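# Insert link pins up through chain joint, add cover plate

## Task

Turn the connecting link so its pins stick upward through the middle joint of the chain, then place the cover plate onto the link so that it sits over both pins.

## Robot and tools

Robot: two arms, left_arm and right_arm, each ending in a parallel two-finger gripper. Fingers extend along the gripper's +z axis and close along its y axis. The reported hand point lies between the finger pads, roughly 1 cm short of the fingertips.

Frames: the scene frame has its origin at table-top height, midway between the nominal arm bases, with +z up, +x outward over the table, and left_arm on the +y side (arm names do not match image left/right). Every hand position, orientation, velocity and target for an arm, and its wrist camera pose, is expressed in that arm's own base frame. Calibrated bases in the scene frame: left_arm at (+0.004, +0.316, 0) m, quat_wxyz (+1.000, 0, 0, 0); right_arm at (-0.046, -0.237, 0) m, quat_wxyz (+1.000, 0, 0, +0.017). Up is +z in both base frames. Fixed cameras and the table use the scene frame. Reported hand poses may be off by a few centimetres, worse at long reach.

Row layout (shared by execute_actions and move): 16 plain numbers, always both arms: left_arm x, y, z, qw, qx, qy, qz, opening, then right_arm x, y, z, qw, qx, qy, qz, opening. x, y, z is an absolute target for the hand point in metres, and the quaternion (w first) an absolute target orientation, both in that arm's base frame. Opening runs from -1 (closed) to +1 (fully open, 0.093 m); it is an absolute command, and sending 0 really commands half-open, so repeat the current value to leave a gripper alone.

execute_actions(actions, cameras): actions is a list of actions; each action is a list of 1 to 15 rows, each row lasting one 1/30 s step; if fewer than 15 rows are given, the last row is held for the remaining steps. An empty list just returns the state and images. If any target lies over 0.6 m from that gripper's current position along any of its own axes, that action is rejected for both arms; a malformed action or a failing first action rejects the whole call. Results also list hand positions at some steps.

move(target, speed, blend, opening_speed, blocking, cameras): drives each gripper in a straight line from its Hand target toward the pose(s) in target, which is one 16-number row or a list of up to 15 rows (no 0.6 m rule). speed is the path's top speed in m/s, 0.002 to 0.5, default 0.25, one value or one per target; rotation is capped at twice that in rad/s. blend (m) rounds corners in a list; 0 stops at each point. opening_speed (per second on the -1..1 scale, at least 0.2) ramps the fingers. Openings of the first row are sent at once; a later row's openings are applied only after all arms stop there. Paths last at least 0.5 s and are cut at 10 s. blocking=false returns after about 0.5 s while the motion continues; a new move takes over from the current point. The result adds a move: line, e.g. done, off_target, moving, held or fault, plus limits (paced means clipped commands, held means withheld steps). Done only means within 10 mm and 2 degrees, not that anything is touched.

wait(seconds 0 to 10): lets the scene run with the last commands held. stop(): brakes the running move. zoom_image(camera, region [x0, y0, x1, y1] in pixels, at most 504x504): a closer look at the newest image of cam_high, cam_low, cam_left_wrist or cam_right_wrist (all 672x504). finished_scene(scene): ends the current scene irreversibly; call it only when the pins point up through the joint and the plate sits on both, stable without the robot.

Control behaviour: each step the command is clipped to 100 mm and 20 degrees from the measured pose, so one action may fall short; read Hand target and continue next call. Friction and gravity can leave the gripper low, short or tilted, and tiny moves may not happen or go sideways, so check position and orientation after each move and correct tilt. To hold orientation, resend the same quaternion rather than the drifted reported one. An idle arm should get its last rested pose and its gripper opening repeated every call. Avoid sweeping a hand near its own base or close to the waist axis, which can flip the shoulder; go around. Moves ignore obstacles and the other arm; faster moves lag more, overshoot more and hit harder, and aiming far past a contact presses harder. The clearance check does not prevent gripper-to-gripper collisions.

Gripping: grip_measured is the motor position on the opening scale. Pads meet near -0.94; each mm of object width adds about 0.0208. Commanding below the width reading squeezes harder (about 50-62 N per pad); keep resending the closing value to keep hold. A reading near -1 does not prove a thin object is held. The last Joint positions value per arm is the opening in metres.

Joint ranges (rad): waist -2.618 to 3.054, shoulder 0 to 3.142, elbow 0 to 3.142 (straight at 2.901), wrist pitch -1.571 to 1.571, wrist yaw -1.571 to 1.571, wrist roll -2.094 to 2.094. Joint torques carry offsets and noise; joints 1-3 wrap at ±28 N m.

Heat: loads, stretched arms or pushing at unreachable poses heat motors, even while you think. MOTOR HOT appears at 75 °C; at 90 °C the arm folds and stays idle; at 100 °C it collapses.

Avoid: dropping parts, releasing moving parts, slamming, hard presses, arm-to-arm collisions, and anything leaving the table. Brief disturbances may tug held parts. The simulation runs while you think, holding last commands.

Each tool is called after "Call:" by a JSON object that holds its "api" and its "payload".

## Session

Call:
{"api": "execute_actions", "payload": {"actions": []}}

Call:
{"api": "zoom_image", "payload": {"camera": "cam_high", "region": [180, 180, 480, 504]}}

Call:
{"api": "zoom_image", "payload": {"camera": "cam_low", "region": [100, 140, 400, 340]}}

Scene clock: 0.00 s.
left_arm: end_effector_position=(+0.3585, +0.0515, +0.1331) grip_measured=+1.000 end_effector_quat_wxyz=(+0.675, -0.147, +0.715, +0.106) | right_arm: end_effector_position=(+0.3870, +0.0023, +0.1461) grip_measured=+1.000 end_effector_quat_wxyz=(+0.681, +0.010, +0.732, -0.013)
Joint positions: left_arm=[-0.038 1.568 0.201 1.294 -0.396 -0.075 0.093] | right_arm=[0.035 1.54 0.287 1.182 0.066 0 0.093]
Joint velocities: within noise
Joint torques (N m): no reading
Heat: left arm: 35 °C; right arm: 40 °C.
Hand target: left_arm +0.3605, +0.0514, +0.1416; +0.685, -0.149, +0.706, +0.104 | right_arm +0.3877, +0.0023, +0.1473; +0.682, +0.010, +0.731, -0.012
Tool commands: left_gripper/opening=+1.0 right_gripper/opening=+1.0
camera_calibration:
cam_left_wrist: T_world_to_cam=[[0.346513, -0.936014, 0.0616923, -0.0830338], [-0.415676, -0.212175, -0.884418, 0.317544], [0.840917, 0.280818, -0.4626, -0.17298], [0, 0, 0, 1]] pos_world=[0.306229, 0.0382297, 0.205943]
cam_right_wrist: T_world_to_cam=[[-0.045857, -0.998945, 0.00257864, 0.0196591], [-0.496914, 0.0205716, -0.867556, 0.356285], [0.866587, -0.0410648, -0.497333, -0.181183], [0, 0, 0, 1]] pos_world=[0.334955, 0.00486878, 0.218938]

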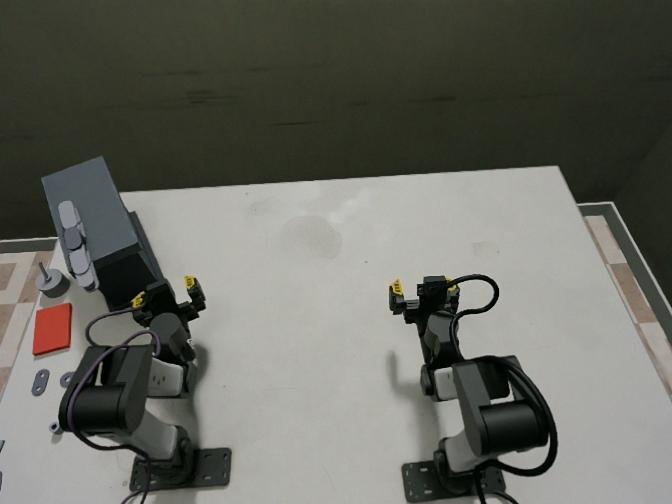

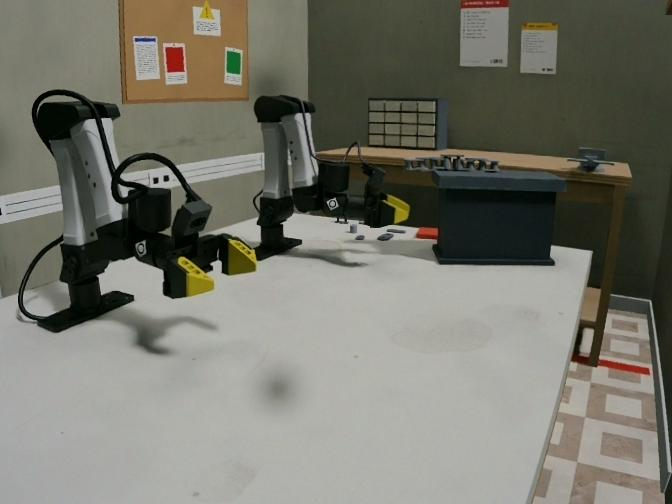

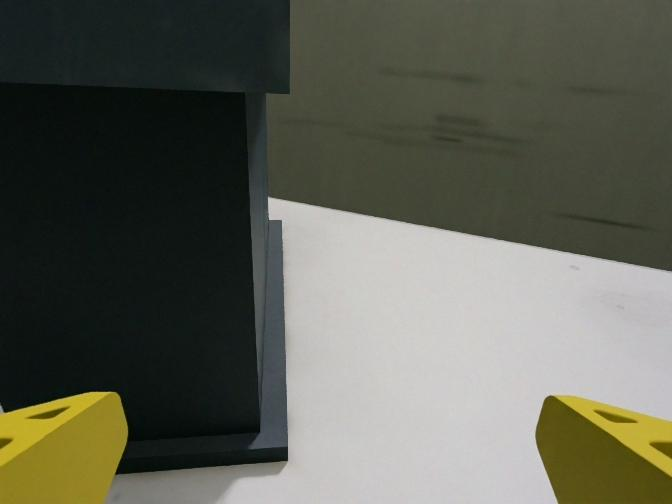

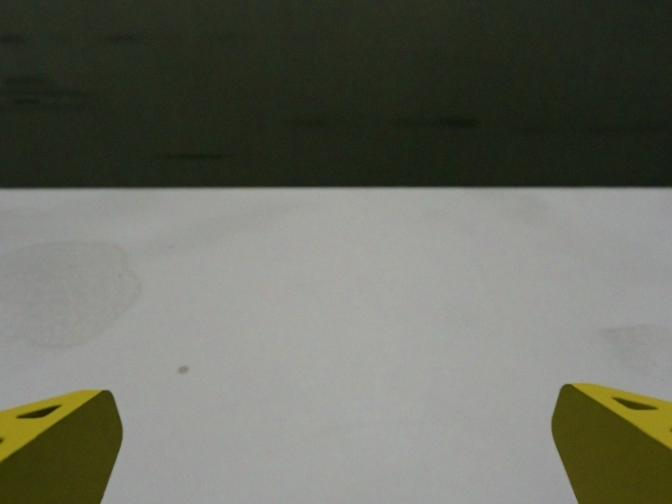

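Scaled by 1.556 from the camera's 672x504 image, which has a finer 960x720 frame.

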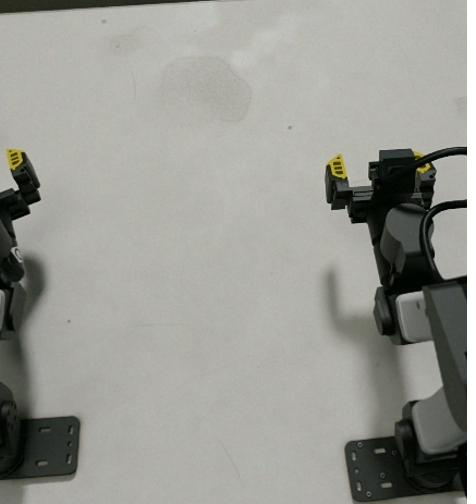

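Scaled by 1.680 from the camera's 672x504 image, which has a finer 960x720 frame.

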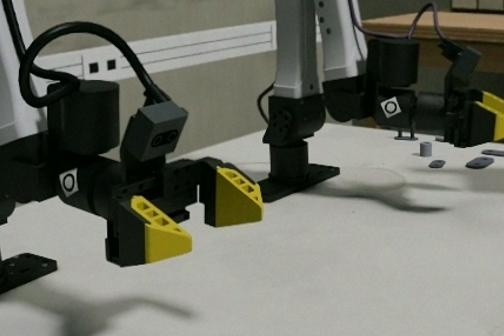

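Call:
{"api": "zoom_image", "payload": {"camera": "cam_high", "region": [0, 140, 220, 320]}}

Call:
{"api": "zoom_image", "payload": {"camera": "cam_high", "region": [0, 300, 180, 504]}}

Call:
{"api": "zoom_image", "payload": {"camera": "cam_low", "region": [320, 140, 580, 280]}}

Scaled by 2.291 from the camera's 672x504 image, which has a finer 960x720 frame.

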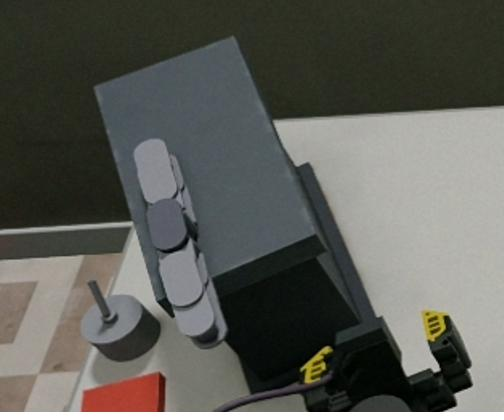

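Scaled by 2.471 from the camera's 672x504 image, which has a finer 960x720 frame.

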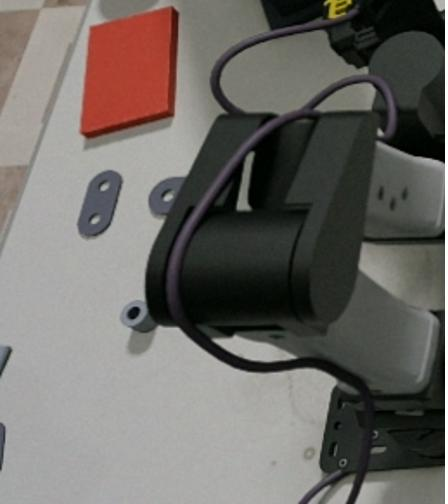

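Scaled by 1.938 from the camera's 672x504 image, which has a finer 960x720 frame.

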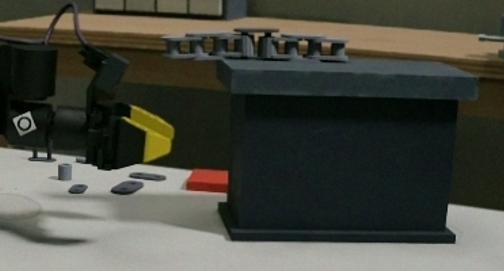

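Call:
{"api": "move", "payload": {"target": [[0.30,0.05,0.33,0.5736,0,0.8192,0,1,0.387,0.0023,0.1461,0.681,0.01,0.732,-0.013,1],[0.285,0.145,0.39,0.21,-0.236,0.947,0.05,1,0.387,0.0023,0.1461,0.681,0.01,0.732,-0.013,1]], "blend": 0.05, "cameras": ["cam_left_wrist","cam_high","cam_low"]}}

Call:
{"api": "zoom_image", "payload": {"camera": "cam_left_wrist", "region": [150, 0, 550, 400]}}

Scene clock: 110.57 s.
left_arm: end_effector_position=(+0.2850, +0.1397, +0.3848) grip_measured=+1.000 end_effector_quat_wxyz=(+0.320, -0.219, +0.919, +0.067) | right_arm: end_effector_position=(+0.3870, +0.0023, +0.1461) grip_measured=+1.000 end_effector_quat_wxyz=(+0.681, +0.010, +0.732, -0.013)
Joint positions: left_arm=[0.464 1.539 2.203 -1.569 0.015 -0.009 0.093] | right_arm=[0.035 1.54 0.287 1.182 0.066 0 0.093]
Joint velocities: within noise
Joint torques (N m): left_arm=[0.46 -3.78 6.5 1.49 -0.14 -0.31] | right_arm=[-0.46 -4.57 5.29 2.31 0.01 -0.02]
Heat: left arm: 42 °C; right arm: 41 °C.
Hand target: left_arm +0.2849, +0.1449, +0.3893; +0.325, -0.228, +0.915, +0.075 | right_arm +0.3870, +0.0023, +0.1461; +0.681, +0.010, +0.732, -0.013
Off the commanded pose: left_arm 0.007 m, 13 deg | right_arm 0.000 m, 0 deg.
joint sent to its limit (left arm) — joint 4 (wrist pitch), lower limit. The joint targets are off in orientation, not in position.
move: off_target (left_arm)
camera_calibration:
cam_left_wrist: T_world_to_cam=[[0.45038, -0.892202, 0.0336737, -0.0154709], [-0.861311, -0.444101, -0.246813, 0.442331], [0.235162, 0.0821562, -0.968478, 0.375512], [0, 0, 0, 1]] pos_world=[0.299646, 0.151786, 0.473369]
Images, in order (width x height): cam_high 672x504, cam_low 672x504, cam_left_wrist 672x504.

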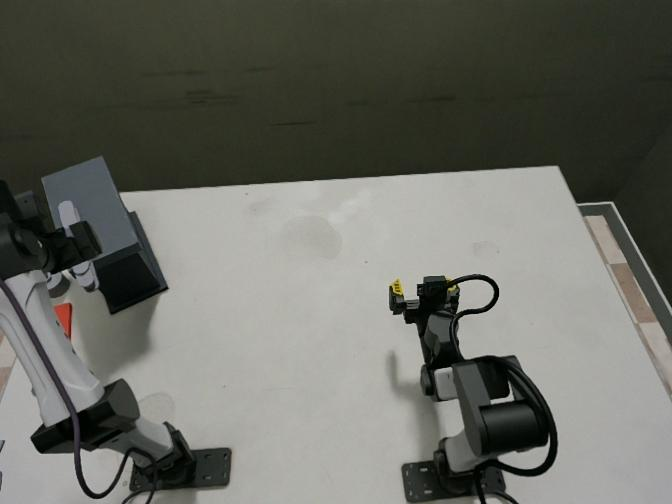

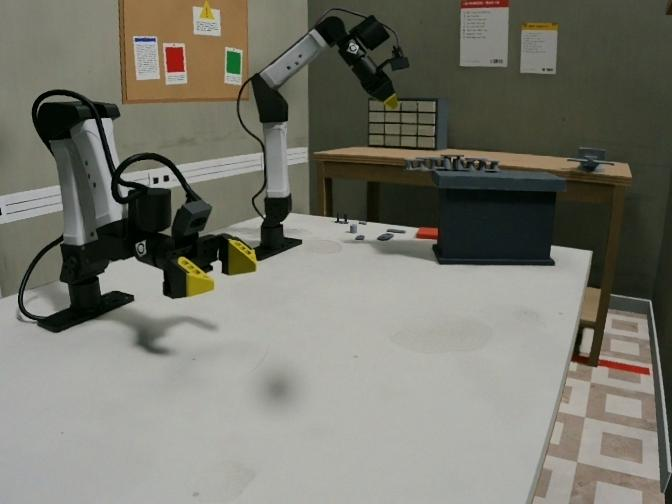

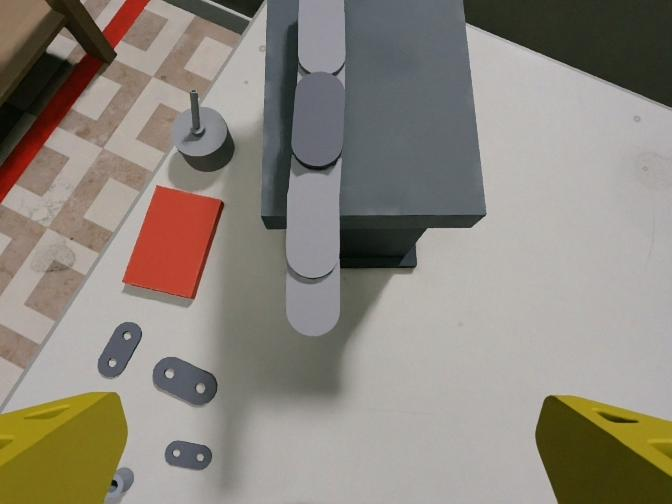

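Scaled by 1.260 from the camera's 672x504 image, which has a finer 960x720 frame.

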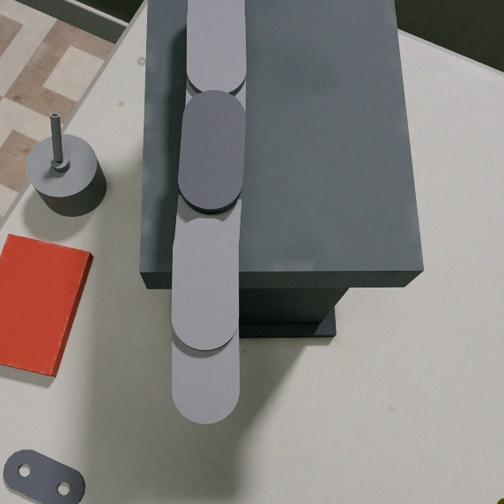

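Call:
{"api": "move", "payload": {"target": [[0.353,0.183,0.32,0.068,-0.2219,0.9727,0.0155,0.3,0.387,0.0023,0.1461,0.681,0.01,0.732,-0.013,1]], "speed": 0.15, "cameras": ["cam_left_wrist","cam_low"]}}

Call:
{"api": "zoom_image", "payload": {"camera": "cam_low", "region": [380, 110, 520, 210]}}

Scene clock: 189.43 s.
left_arm: end_effector_position=(+0.3513, +0.1775, +0.3133) grip_measured=+0.302 end_effector_quat_wxyz=(+0.224, -0.219, +0.949, +0.049) | right_arm: end_effector_position=(+0.3870, +0.0023, +0.1461) grip_measured=+1.000 end_effector_quat_wxyz=(+0.681, +0.010, +0.732, -0.013)
Joint positions: left_arm=[0.474 1.851 2.314 -1.572 0.015 0.018 0.06] | right_arm=[0.035 1.54 0.287 1.182 0.066 0 0.093]
Joint velocities: within noise
Joint torques (N m): left_arm=[0.65 -7.41 7.56 1.22 -0.04 -0.08] | right_arm=[-0.34 -4.79 5.41 2.22 0.02 -0.01]
Heat: left arm: 41 °C; right arm: 41 °C.
Hand target: left_arm +0.3528, +0.1828, +0.3194; +0.234, -0.218, +0.946, +0.056 | right_arm +0.3870, +0.0023, +0.1461; +0.681, +0.010, +0.732, -0.013
Off the commanded pose: left_arm 0.009 m, 18 deg | right_arm 0.000 m, 0 deg.
joint read past its limit (left arm) — joint 4 (wrist pitch), lower limit.
joint sent to its limit (left arm) — joint 4 (wrist pitch), lower limit. The joint targets are off in orientation, not in position.
move: off_target (left_arm)
camera_calibration:
cam_left_wrist: T_world_to_cam=[[0.444686, -0.895471, 0.0196444, -0.00219539], [-0.894251, -0.445108, -0.0468402, 0.447678], [0.0506879, 0.00326222, -0.998709, 0.375905], [0, 0, 0, 1]] pos_world=[0.382258, 0.196073, 0.396432]
Images, in order (width x height): cam_low 672x504, cam_left_wrist 672x504.

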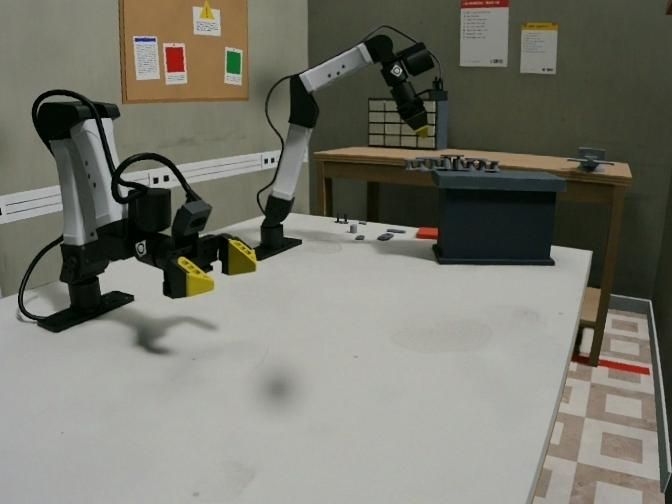

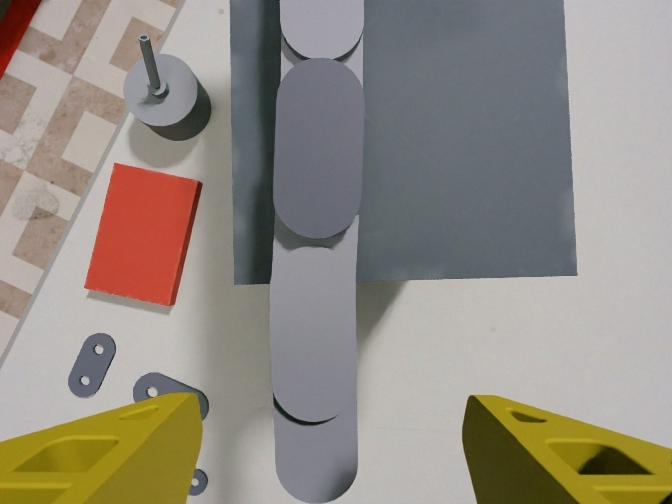

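Scaled by 3.600 from the camera's 672x504 image, which has a finer 960x720 frame.

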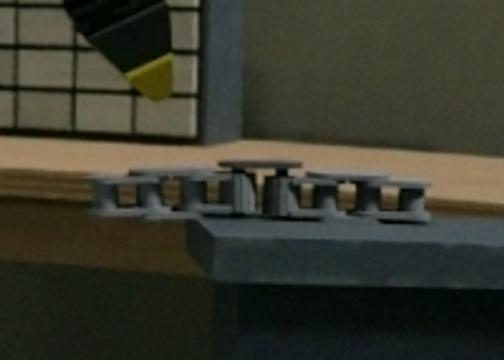

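Call:
{"api": "move", "payload": {"target": [[0.3335,0.1755,0.29,0.15,-0.22,0.96,0.03,0.1,0.387,0.0023,0.1461,0.681,0.01,0.732,-0.013,1],[0.3335,0.1755,0.248,0.068,-0.2219,0.9727,0.0155,0.1,0.387,0.0023,0.1461,0.681,0.01,0.732,-0.013,1]], "speed": [0.15,0.08], "cameras": ["cam_left_wrist","cam_low"]}}

Call:
{"api": "zoom_image", "payload": {"camera": "cam_low", "region": [380, 110, 520, 210]}}

Scene clock: 230.20 s.
left_arm: end_effector_position=(+0.3336, +0.1732, +0.2525) grip_measured=+0.102 end_effector_quat_wxyz=(+0.124, -0.224, +0.966, +0.025) | right_arm: end_effector_position=(+0.3870, +0.0023, +0.1461) grip_measured=+1.000 end_effector_quat_wxyz=(+0.681, +0.010, +0.732, -0.013)
Joint positions: left_arm=[0.485 1.851 2.107 -1.572 0.015 0.028 0.05] | right_arm=[0.035 1.54 0.287 1.182 0.066 0 0.093]
Joint velocities: within noise
Joint torques (N m): left_arm=[0.02 -7.9 4.63 0.87 -0.07 -0.08] | right_arm=[-0.42 -4.63 5.26 2.2 0.01 0.02]
Heat: left arm: 39 °C; right arm: 41 °C.
Hand target: left_arm +0.3333, +0.1754, +0.2475; +0.116, -0.221, +0.968, +0.028 | right_arm +0.3870, +0.0023, +0.1461; +0.681, +0.010, +0.732, -0.013
Off the commanded pose: left_arm 0.005 m, 7 deg | right_arm 0.000 m, 0 deg.
joint read past its limit (left arm) — joint 4 (wrist pitch), lower limit.
joint sent to its limit (left arm) — joint 4 (wrist pitch), lower limit. The joint targets are off in orientation, not in position.
move: off_target (left_arm)
camera_calibration:
cam_left_wrist: T_world_to_cam=[[0.449563, -0.893041, 0.0192459, 0.00111993], [-0.882997, -0.441046, 0.160605, 0.370237], [-0.134939, -0.0891964, -0.986831, 0.39103], [0, 0, 0, 1]] pos_world=[0.37918, 0.19917, 0.326397]
Images, in order (width x height): cam_low 672x504, cam_left_wrist 672x504.

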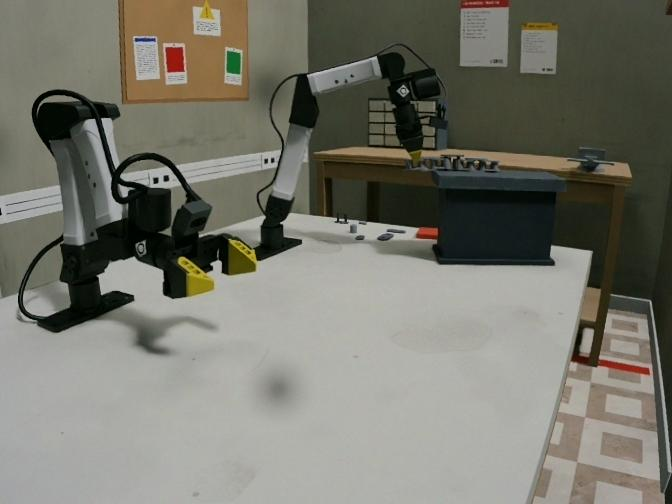

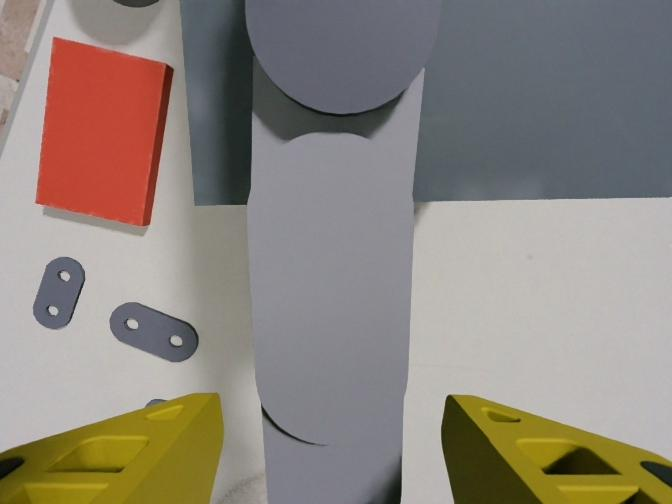

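Scaled by 3.600 from the camera's 672x504 image, which has a finer 960x720 frame.

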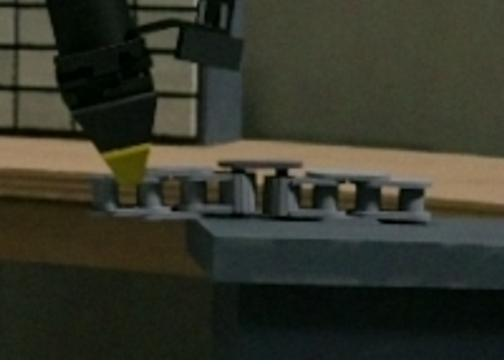

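Call:
{"api": "move", "payload": {"target": [[0.3335,0.1755,0.241,0.068,-0.2219,0.9727,0.0155,0.1,0.387,0.0023,0.1461,0.681,0.01,0.732,-0.013,1],[0.3335,0.1755,0.241,0.068,-0.2219,0.9727,0.0155,-0.6,0.387,0.0023,0.1461,0.681,0.01,0.732,-0.013,1]], "speed": 0.08, "opening_speed": 0.7, "cameras": ["cam_left_wrist","cam_low"]}}

Call:
{"api": "zoom_image", "payload": {"camera": "cam_low", "region": [380, 110, 520, 210]}}

Scene clock: 238.30 s.
left_arm: end_effector_position=(+0.3332, +0.1731, +0.2473) grip_measured=-0.462 end_effector_quat_wxyz=(+0.116, -0.224, +0.967, +0.023) | right_arm: end_effector_position=(+0.3870, +0.0023, +0.1461) grip_measured=+1.000 end_effector_quat_wxyz=(+0.681, +0.010, +0.732, -0.013)
Joint positions: left_arm=[0.485 1.858 2.096 -1.572 0.014 0.029 0.023] | right_arm=[0.035 1.54 0.287 1.182 0.066 0 0.093]
Joint velocities: within noise
Joint torques (N m): left_arm=[0.01 -7.6 4.52 0.84 -0.07 -0.07] | right_arm=[-0.28 -4.78 5.34 2.17 -0.03 -0.03]
Heat: left arm: 38 °C; right arm: 41 °C.
Hand target: left_arm +0.3333, +0.1754, +0.2405; +0.106, -0.221, +0.969, +0.025 | right_arm +0.3870, +0.0023, +0.1461; +0.681, +0.010, +0.732, -0.013
Off the commanded pose: left_arm 0.007 m, 6 deg | right_arm 0.000 m, 0 deg.
joint read past its limit (left arm) — joint 4 (wrist pitch), lower limit.
joint sent to its limit (left arm) — joint 4 (wrist pitch), lower limit. The joint targets are off in orientation, not in position.
move: off_target (left_arm); target 2's new opening was sent with left_arm's hand 0.007 m and 6 deg from that target
camera_calibration:
cam_left_wrist: T_world_to_cam=[[0.449605, -0.893023, 0.0191034, 0.00129682], [-0.880577, -0.439548, 0.17715, 0.365599], [-0.149802, -0.0964692, -0.983999, 0.39135], [0, 0, 0, 1]] pos_world=[0.379979, 0.19961, 0.320298]
Images, in order (width x height): cam_low 672x504, cam_left_wrist 672x504.

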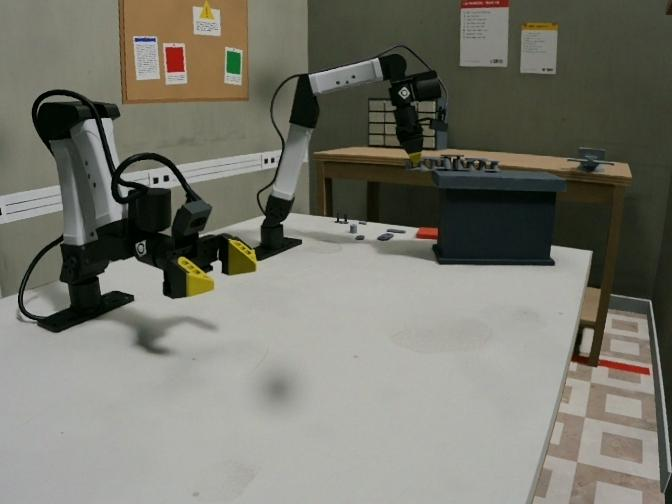

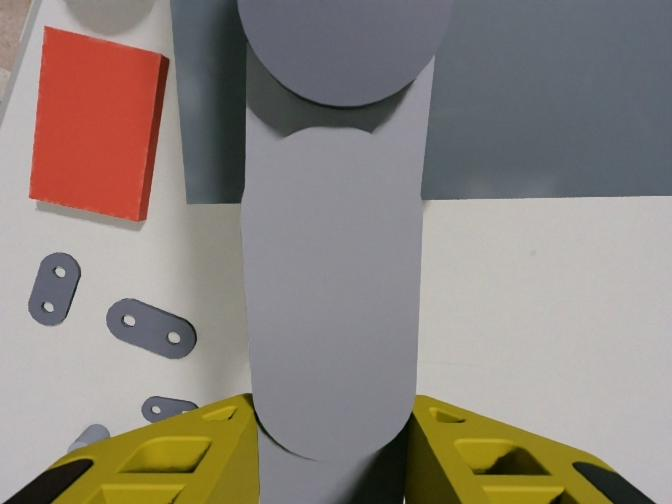

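Scaled by 3.600 from the camera's 672x504 image, which has a finer 960x720 frame.

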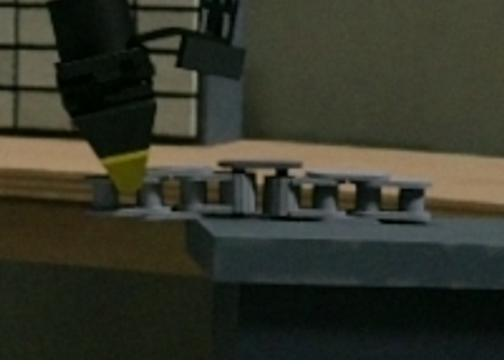

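Call:
{"api": "move", "payload": {"target": [[0.3335,0.1755,0.257,0.068,-0.2219,0.9727,0.0155,-0.6,0.387,0.0023,0.1461,0.681,0.01,0.732,-0.013,1],[0.3544,0.1510,0.257,0.068,-0.2219,0.9727,0.0155,-0.6,0.387,0.0023,0.1461,0.681,0.01,0.732,-0.013,1],[0.3852,0.1410,0.257,0.068,-0.2219,0.9727,0.0155,-0.6,0.387,0.0023,0.1461,0.681,0.01,0.732,-0.013,1]], "speed": 0.06, "blend": [0,0.01,0], "cameras": ["cam_left_wrist","cam_low","cam_high"]}}

Call:
{"api": "zoom_image", "payload": {"camera": "cam_low", "region": [380, 110, 520, 210]}}

Scene clock: 262.97 s.
left_arm: end_effector_position=(+0.3740, +0.1388, +0.2492) grip_measured=-0.462 end_effector_quat_wxyz=(+0.126, -0.218, +0.967, +0.020) | right_arm: end_effector_position=(+0.3870, +0.0023, +0.1461) grip_measured=+1.000 end_effector_quat_wxyz=(+0.681, +0.010, +0.732, -0.013)
Joint positions: left_arm=[0.353 1.954 2.234 -1.595 -0.006 -0.09 0.023] | right_arm=[0.035 1.54 0.287 1.182 0.066 0 0.093]
Joint velocities: within noise
Joint torques (N m): left_arm=[-0.96 -8.53 8.03 1.11 -0.1 -0.29] | right_arm=[-0.38 -4.81 5.35 2.25 0.01 -0.03]
Heat: left arm: 37 °C; right arm: 42 °C.
Hand target: left_arm +0.3849, +0.1408, +0.2565; +0.150, -0.219, +0.964, +0.026 | right_arm +0.3870, +0.0023, +0.1461; +0.681, +0.010, +0.732, -0.013
Off the commanded pose: left_arm 0.014 m, 7 deg | right_arm 0.000 m, 0 deg.
joint read past its limit (left arm) — joint 4 (wrist pitch), lower limit.
joint sent to its limit (left arm) — joint 4 (wrist pitch), lower limit. The joint targets are off in orientation, not in position.
move: off_target (left_arm)
camera_calibration:
cam_left_wrist: T_world_to_cam=[[0.438007, -0.898495, 0.0292737, -0.0451822], [-0.889398, -0.428373, 0.159587, 0.392168], [-0.130848, -0.095936, -0.98675, 0.389503], [0, 0, 0, 1]] pos_world=[0.419549, 0.164766, 0.32308]
Images, in order (width x height): cam_high 672x504, cam_low 672x504, cam_left_wrist 672x504.

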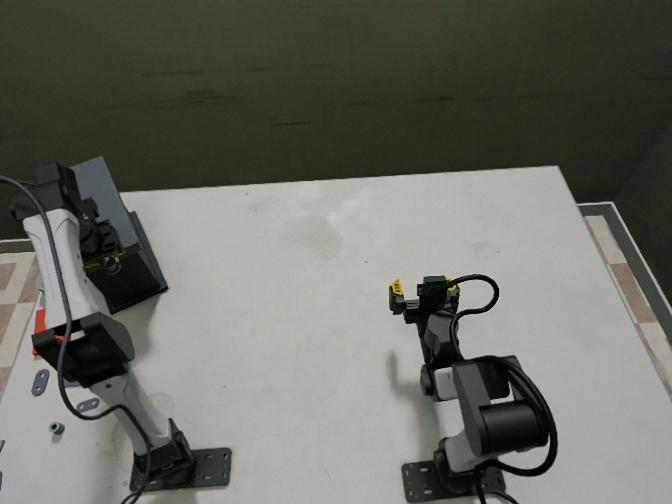

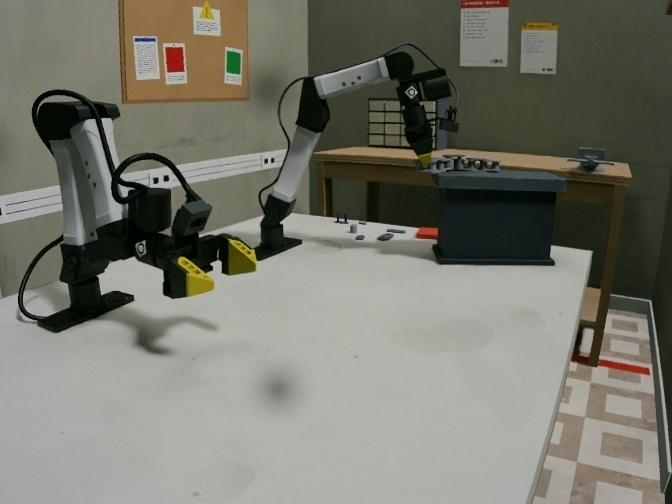

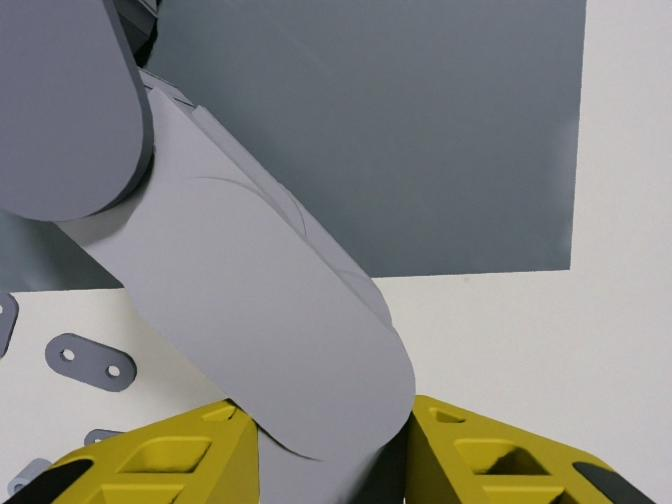

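Scaled by 3.600 from the camera's 672x504 image, which has a finer 960x720 frame.

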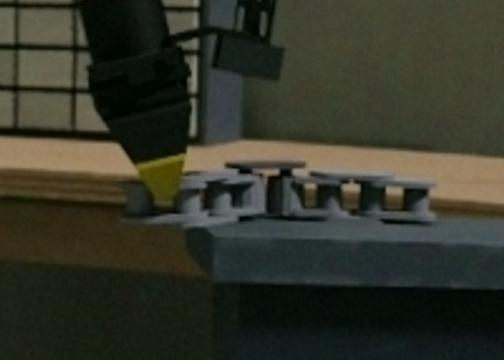

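Call:
{"api": "move", "payload": {"target": [[0.400,0.1385,0.267,0.068,-0.2219,0.9727,0.0155,-0.6,0.387,0.0023,0.1461,0.681,0.01,0.732,-0.013,1],[0.427,0.146,0.267,0.068,-0.2219,0.9727,0.0155,-0.6,0.387,0.0023,0.1461,0.681,0.01,0.732,-0.013,1],[0.445,0.159,0.267,0.068,-0.2219,0.9727,0.0155,-0.6,0.387,0.0023,0.1461,0.681,0.01,0.732,-0.013,1]], "speed": 0.06, "blend": [0.01,0.01,0], "cameras": ["cam_left_wrist","cam_low","cam_high"]}}

Call:
{"api": "zoom_image", "payload": {"camera": "cam_low", "region": [380, 110, 520, 210]}}

Scene clock: 272.13 s.
left_arm: end_effector_position=(+0.4359, +0.1514, +0.2521) grip_measured=-0.462 end_effector_quat_wxyz=(+0.179, -0.217, +0.959, +0.023) | right_arm: end_effector_position=(+0.3870, +0.0023, +0.1461) grip_measured=+1.000 end_effector_quat_wxyz=(+0.681, +0.010, +0.732, -0.013)
Joint positions: left_arm=[0.332 2.185 2.579 -1.601 -0.006 -0.111 0.023] | right_arm=[0.035 1.54 0.287 1.182 0.066 0 0.093]
Joint velocities: within noise
Joint torques (N m): left_arm=[0.47 -11.11 8.53 1.37 -0.09 -0.12] | right_arm=[-0.31 -4.78 5.46 2.24 0.03 -0.06]
Heat: left arm: 37 °C; right arm: 42 °C.
Hand target: left_arm +0.4443, +0.1588, +0.2664; +0.213, -0.217, +0.952, +0.032 | right_arm +0.3870, +0.0023, +0.1461; +0.681, +0.010, +0.732, -0.013
Off the commanded pose: left_arm 0.019 m, 13 deg | right_arm 0.000 m, 0 deg.
joint read past its limit (left arm) — joint 4 (wrist pitch), lower limit.
joint sent to its limit (left arm) — joint 4 (wrist pitch), lower limit. The joint targets are off in orientation, not in position.
move: off_target (left_arm)
camera_calibration:
cam_left_wrist: T_world_to_cam=[[0.433508, -0.899906, 0.0473316, -0.0633868], [-0.900714, -0.431066, 0.0538121, 0.484175], [-0.0280228, -0.0659602, -0.997429, 0.355079], [0, 0, 0, 1]] pos_world=[0.473532, 0.17509, 0.331111]
Images, in order (width x height): cam_high 672x504, cam_low 672x504, cam_left_wrist 672x504.

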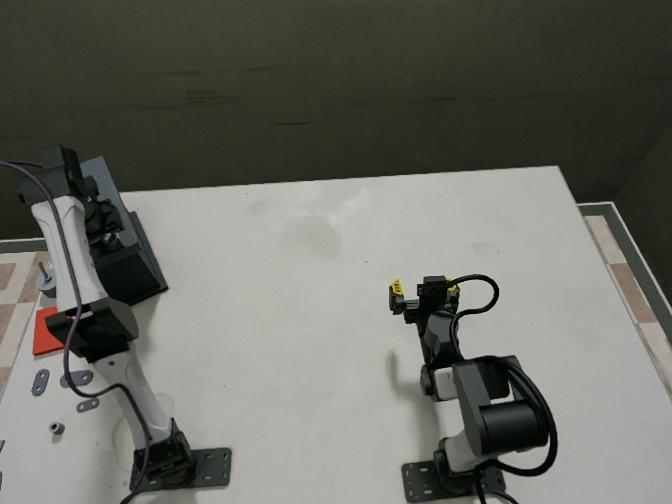

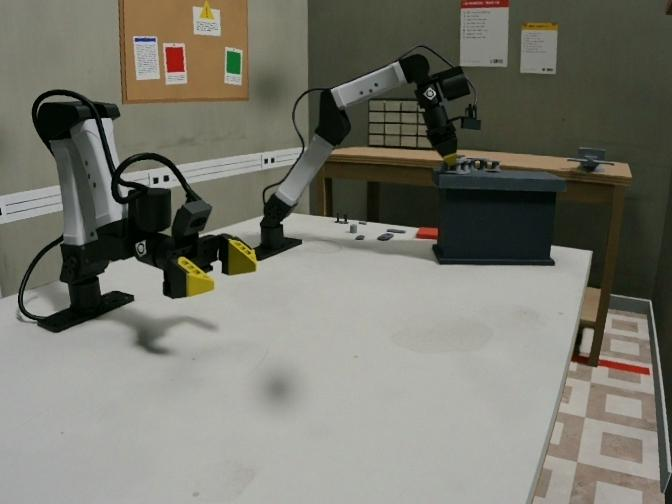

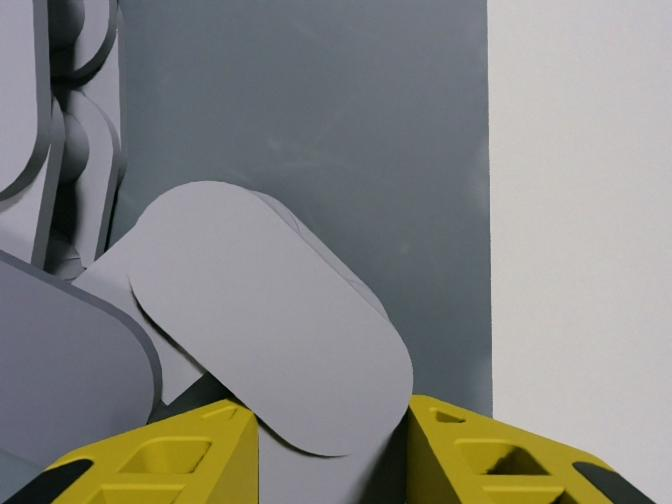

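Scaled by 3.600 from the camera's 672x504 image, which has a finer 960x720 frame.

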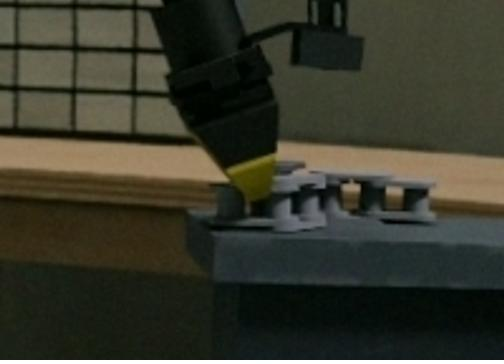

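Call:
{"api": "move", "payload": {"target": [[0.442,0.157,0.252,0.068,-0.2219,0.9727,0.0155,-0.6,0.387,0.0023,0.1461,0.681,0.01,0.732,-0.013,1],[0.442,0.157,0.252,0.068,-0.2219,0.9727,0.0155,0.0,0.387,0.0023,0.1461,0.681,0.01,0.732,-0.013,1]], "speed": 0.05, "opening_speed": 0.7, "cameras": ["cam_left_wrist","cam_low"]}}

Call:
{"api": "zoom_image", "payload": {"camera": "cam_low", "region": [380, 110, 520, 210]}}

Scene clock: 285.20 s.
left_arm: end_effector_position=(+0.4383, +0.1522, +0.2527) grip_measured=-0.002 end_effector_quat_wxyz=(+0.184, -0.217, +0.958, +0.023) | right_arm: end_effector_position=(+0.3870, +0.0023, +0.1461) grip_measured=+1.000 end_effector_quat_wxyz=(+0.681, +0.010, +0.732, -0.013)
Joint positions: left_arm=[0.332 2.185 2.577 -1.59 -0.006 -0.111 0.045] | right_arm=[0.035 1.54 0.287 1.182 0.066 0 0.093]
Joint velocities: within noise
Joint torques (N m): left_arm=[0.25 -10.95 4.7 1.26 -0.09 -0.14] | right_arm=[-0.25 -4.64 5.39 2.22 0.01 -0.01]
Heat: left arm: 38 °C; right arm: 42 °C.
Hand target: left_arm +0.4416, +0.1569, +0.2515; +0.189, -0.218, +0.957, +0.029 | right_arm +0.3870, +0.0023, +0.1461; +0.681, +0.010, +0.732, -0.013
Off the commanded pose: left_arm 0.006 m, 13 deg | right_arm 0.000 m, 0 deg.
joint read past its limit (left arm) — joint 4 (wrist pitch), lower limit.
joint sent to its limit (left arm) — joint 4 (wrist pitch), lower limit. The joint targets are off in orientation, not in position.
move: off_target (left_arm); target 2's new opening was sent with left_arm's hand 0.008 m and 13 deg from that target
camera_calibration:
cam_left_wrist: T_world_to_cam=[[0.433041, -0.900067, 0.048528, -0.0637856], [-0.901188, -0.43123, 0.0435916, 0.489495], [-0.0183086, -0.0626098, -0.99787, 0.351133], [0, 0, 0, 1]] pos_world=[0.475178, 0.175658, 0.332142]
Images, in order (width x height): cam_low 672x504, cam_left_wrist 672x504.

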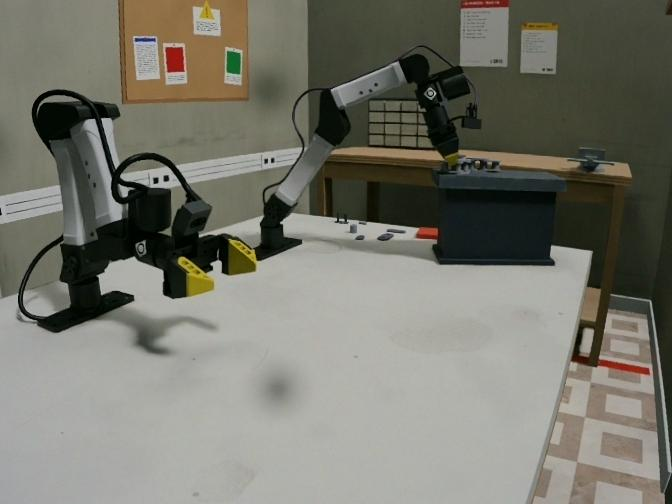

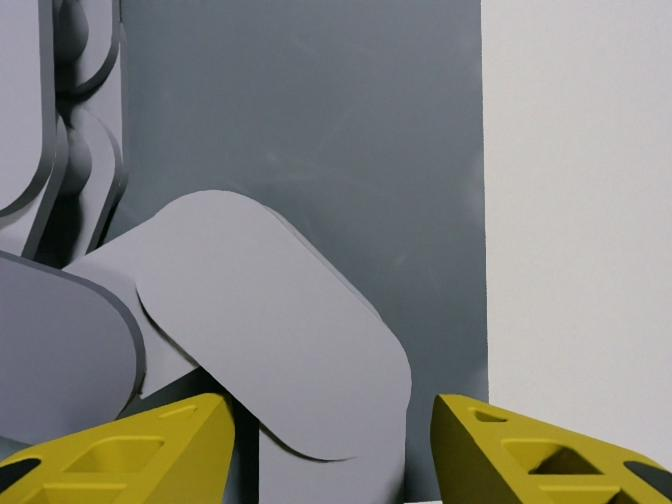

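Scaled by 3.600 from the camera's 672x504 image, which has a finer 960x720 frame.

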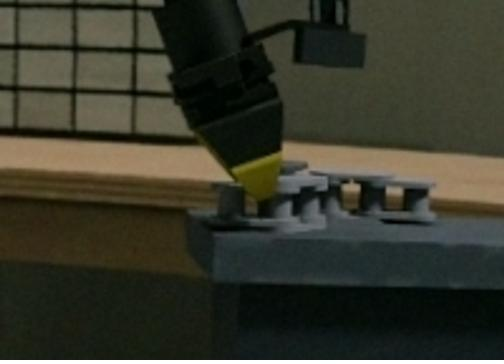

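Released. Rise and take an overhead look.

Call:
{"api": "move", "payload": {"target": [[0.438,0.153,0.30,0.15,-0.2219,0.9627,0.03,0.2,0.387,0.0023,0.1461,0.681,0.01,0.732,-0.013,1],[0.34,0.15,0.34,0.21,-0.236,0.947,0.05,0.2,0.387,0.0023,0.1461,0.681,0.01,0.732,-0.013,1]], "speed": 0.15, "cameras": ["cam_left_wrist","cam_high"]}}

Call:
{"api": "zoom_image", "payload": {"camera": "cam_left_wrist", "region": [180, 0, 600, 400]}}

Scene clock: 292.50 s.
left_arm: end_effector_position=(+0.3453, +0.1469, +0.3317) grip_measured=+0.198 end_effector_quat_wxyz=(+0.244, -0.234, +0.940, +0.046) | right_arm: end_effector_position=(+0.3870, +0.0023, +0.1461) grip_measured=+1.000 end_effector_quat_wxyz=(+0.681, +0.010, +0.732, -0.013)
Joint positions: left_arm=[0.394 1.778 2.29 -1.58 -0.018 -0.089 0.055] | right_arm=[0.035 1.54 0.287 1.182 0.066 0 0.093]
Joint velocities: within noise
Joint torques (N m): left_arm=[0.51 -10.06 4.19 1.38 -0.14 -0.06] | right_arm=[-0.27 -4.62 5.18 2.24 -0.03 0.05]
Heat: left arm: 38 °C; right arm: 43 °C.
Hand target: left_arm +0.3401, +0.1499, +0.3395; +0.256, -0.233, +0.936, +0.057 | right_arm +0.3870, +0.0023, +0.1461; +0.681, +0.010, +0.732, -0.013
Off the commanded pose: left_arm 0.010 m, 4 deg | right_arm 0.000 m, 0 deg.
joint read past its limit (left arm) — joint 4 (wrist pitch), lower limit.
joint sent to its limit (left arm) — joint 4 (wrist pitch), lower limit. The joint targets are off in orientation, not in position.
move: off_target (left_arm)
camera_calibration:
cam_left_wrist: T_world_to_cam=[[0.469454, -0.881978, 0.0415708, -0.0451207], [-0.877781, -0.471275, -0.086028, 0.440703], [0.0954661, 0.00389618, -0.995425, 0.378017], [0, 0, 0, 1]] pos_world=[0.371935, 0.166424, 0.416076]
Images, in order (width x height): cam_high 672x504, cam_left_wrist 672x504.

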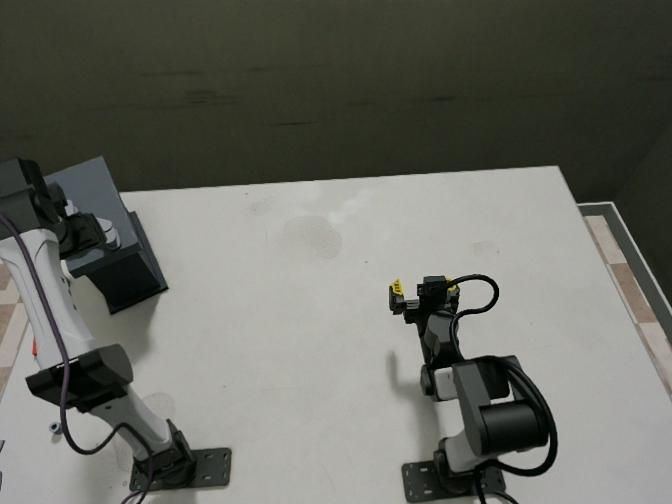

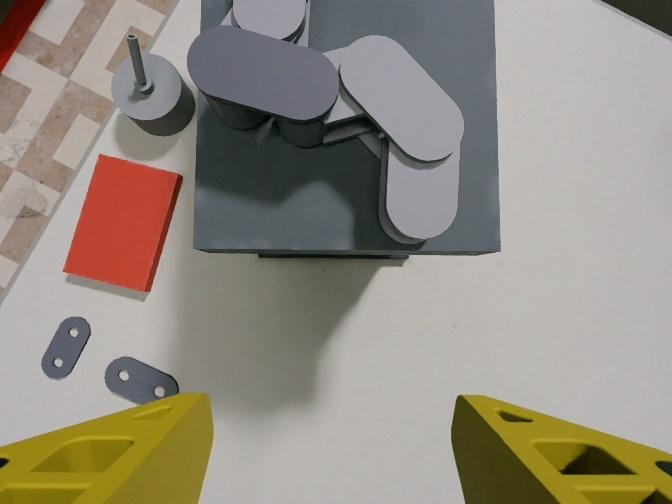

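Scaled by 1.200 from the camera's 672x504 image, which has a finer 960x720 frame.

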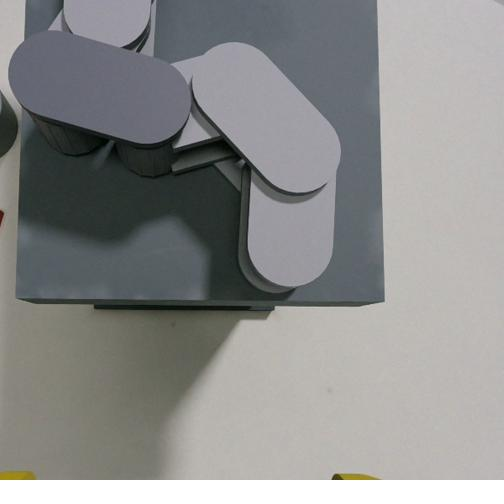

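Call:
{"api": "move", "payload": {"target": [[0.40,0.19,0.37,0.21,-0.236,0.947,0.05,0.2,0.387,0.0023,0.1461,0.681,0.01,0.732,-0.013,1]], "speed": 0.2, "cameras": ["cam_left_wrist"]}}

Call:
{"api": "zoom_image", "payload": {"camera": "cam_left_wrist", "region": [150, 60, 570, 440]}}

Scene clock: 362.87 s.
left_arm: end_effector_position=(+0.3977, +0.1862, +0.3641) grip_measured=+0.198 end_effector_quat_wxyz=(+0.326, -0.230, +0.914, +0.071) | right_arm: end_effector_position=(+0.3870, +0.0023, +0.1461) grip_measured=+1.000 end_effector_quat_wxyz=(+0.681, +0.010, +0.732, -0.013)
Joint positions: left_arm=[0.431 2.023 2.71 -1.578 -0.018 -0.055 0.055] | right_arm=[0.035 1.54 0.287 1.182 0.066 0 0.093]
Joint velocities: within noise
Joint torques (N m): left_arm=[0.42 -8.35 6.39 1.61 0 -0.06] | right_arm=[-0.36 -4.74 5.35 2.22 -0.04 0]
Heat: left arm: 44 °C; right arm: 44 °C.
Hand target: left_arm +0.3997, +0.1898, +0.3694; +0.337, -0.227, +0.911, +0.075 | right_arm +0.3870, +0.0023, +0.1461; +0.681, +0.010, +0.732, -0.013
Off the commanded pose: left_arm 0.007 m, 14 deg | right_arm 0.000 m, 0 deg.
joint read past its limit (left arm) — joint 4 (wrist pitch), lower limit.
joint sent to its limit (left arm) — joint 4 (wrist pitch), lower limit. The joint targets are off in orientation, not in position.
move: off_target (left_arm)
camera_calibration:
cam_left_wrist: T_world_to_cam=[[0.470836, -0.88148, 0.0361447, -0.0350136], [-0.847045, -0.463137, -0.260803, 0.557972], [0.246633, 0.0921793, -0.964715, 0.317414], [0, 0, 0, 1]] pos_world=[0.410828, 0.198295, 0.453]
Images, in order (width x height): cam_left_wrist 672x504.

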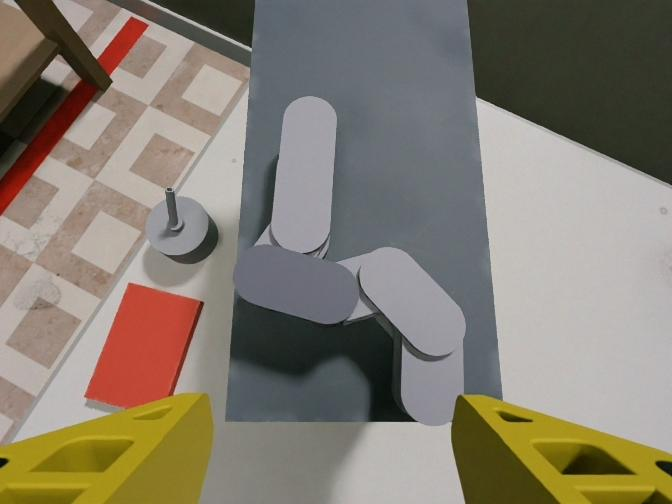

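Scaled by 1.200 from the camera's 672x504 image, which has a finer 960x720 frame.

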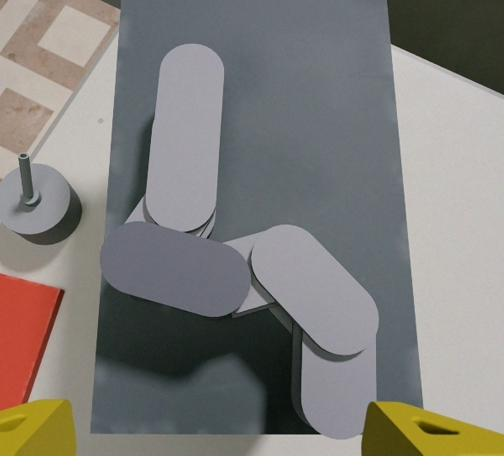

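Call:
{"api": "move", "payload": {"target": [[0.4315,0.2227,0.31,0.1728,-0.0943,0.9803,0.0166,0.75,0.387,0.0023,0.1461,0.681,0.01,0.732,-0.013,1]], "speed": 0.15, "cameras": ["cam_left_wrist","cam_low"]}}

Scene clock: 485.30 s.
left_arm: end_effector_position=(+0.4275, +0.2197, +0.3047) grip_measured=+0.748 end_effector_quat_wxyz=(+0.276, -0.102, +0.954, +0.062) | right_arm: end_effector_position=(+0.3870, +0.0023, +0.1461) grip_measured=+1.000 end_effector_quat_wxyz=(+0.681, +0.010, +0.732, -0.013)
Joint positions: left_arm=[0.509 2.21 2.784 -1.578 0.098 0.267 0.081] | right_arm=[0.035 1.54 0.287 1.182 0.066 0 0.093]
Joint velocities: within noise
Joint torques (N m): left_arm=[0.55 -9.91 7.09 1.44 0.24 -0.09] | right_arm=[-0.17 -4.77 5.37 2.17 0.02 0]
Heat: left arm: 42 °C; right arm: 45 °C.
Hand target: left_arm +0.4310, +0.2225, +0.3094; +0.289, -0.097, +0.950, +0.062 | right_arm +0.3870, +0.0023, +0.1461; +0.681, +0.010, +0.732, -0.013
Off the commanded pose: left_arm 0.007 m, 13 deg | right_arm 0.000 m, 0 deg.
joint read past its limit (left arm) — joint 4 (wrist pitch), lower limit.
joint sent to its limit (left arm) — joint 4 (wrist pitch), lower limit. The joint targets are off in orientation, not in position.
move: off_target (left_arm)
camera_calibration:
cam_left_wrist: T_world_to_cam=[[0.23662, -0.970493, -0.0464076, 0.127496], [-0.961518, -0.227033, -0.154722, 0.547938], [0.13962, 0.081232, -0.986868, 0.304515], [0, 0, 0, 1]] pos_world=[0.454167, 0.223397, 0.391211]
Images, in order (width x height): cam_low 672x504, cam_left_wrist 672x504.

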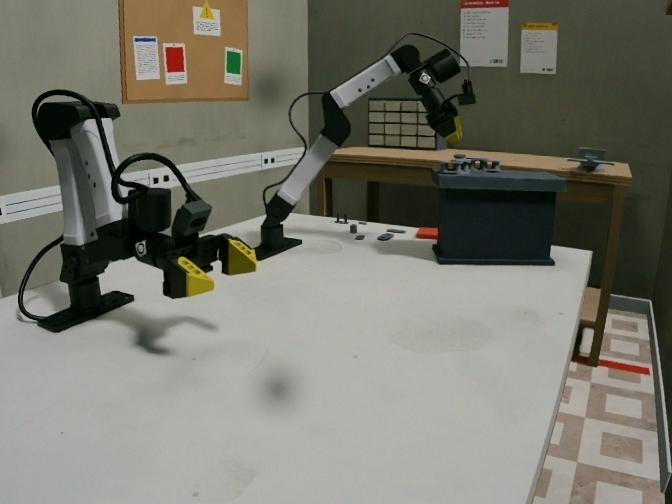

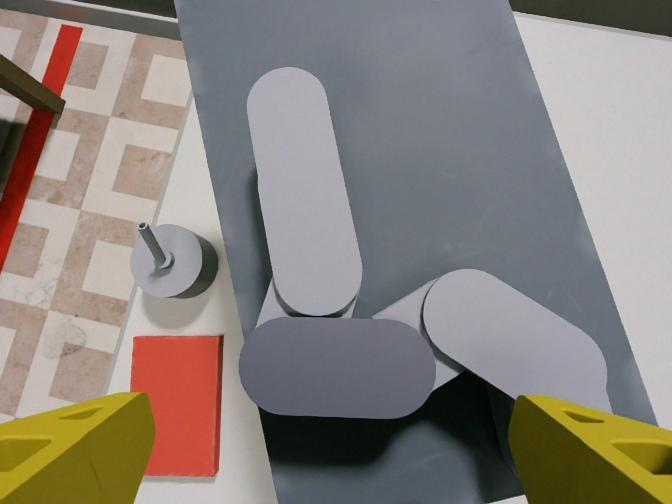

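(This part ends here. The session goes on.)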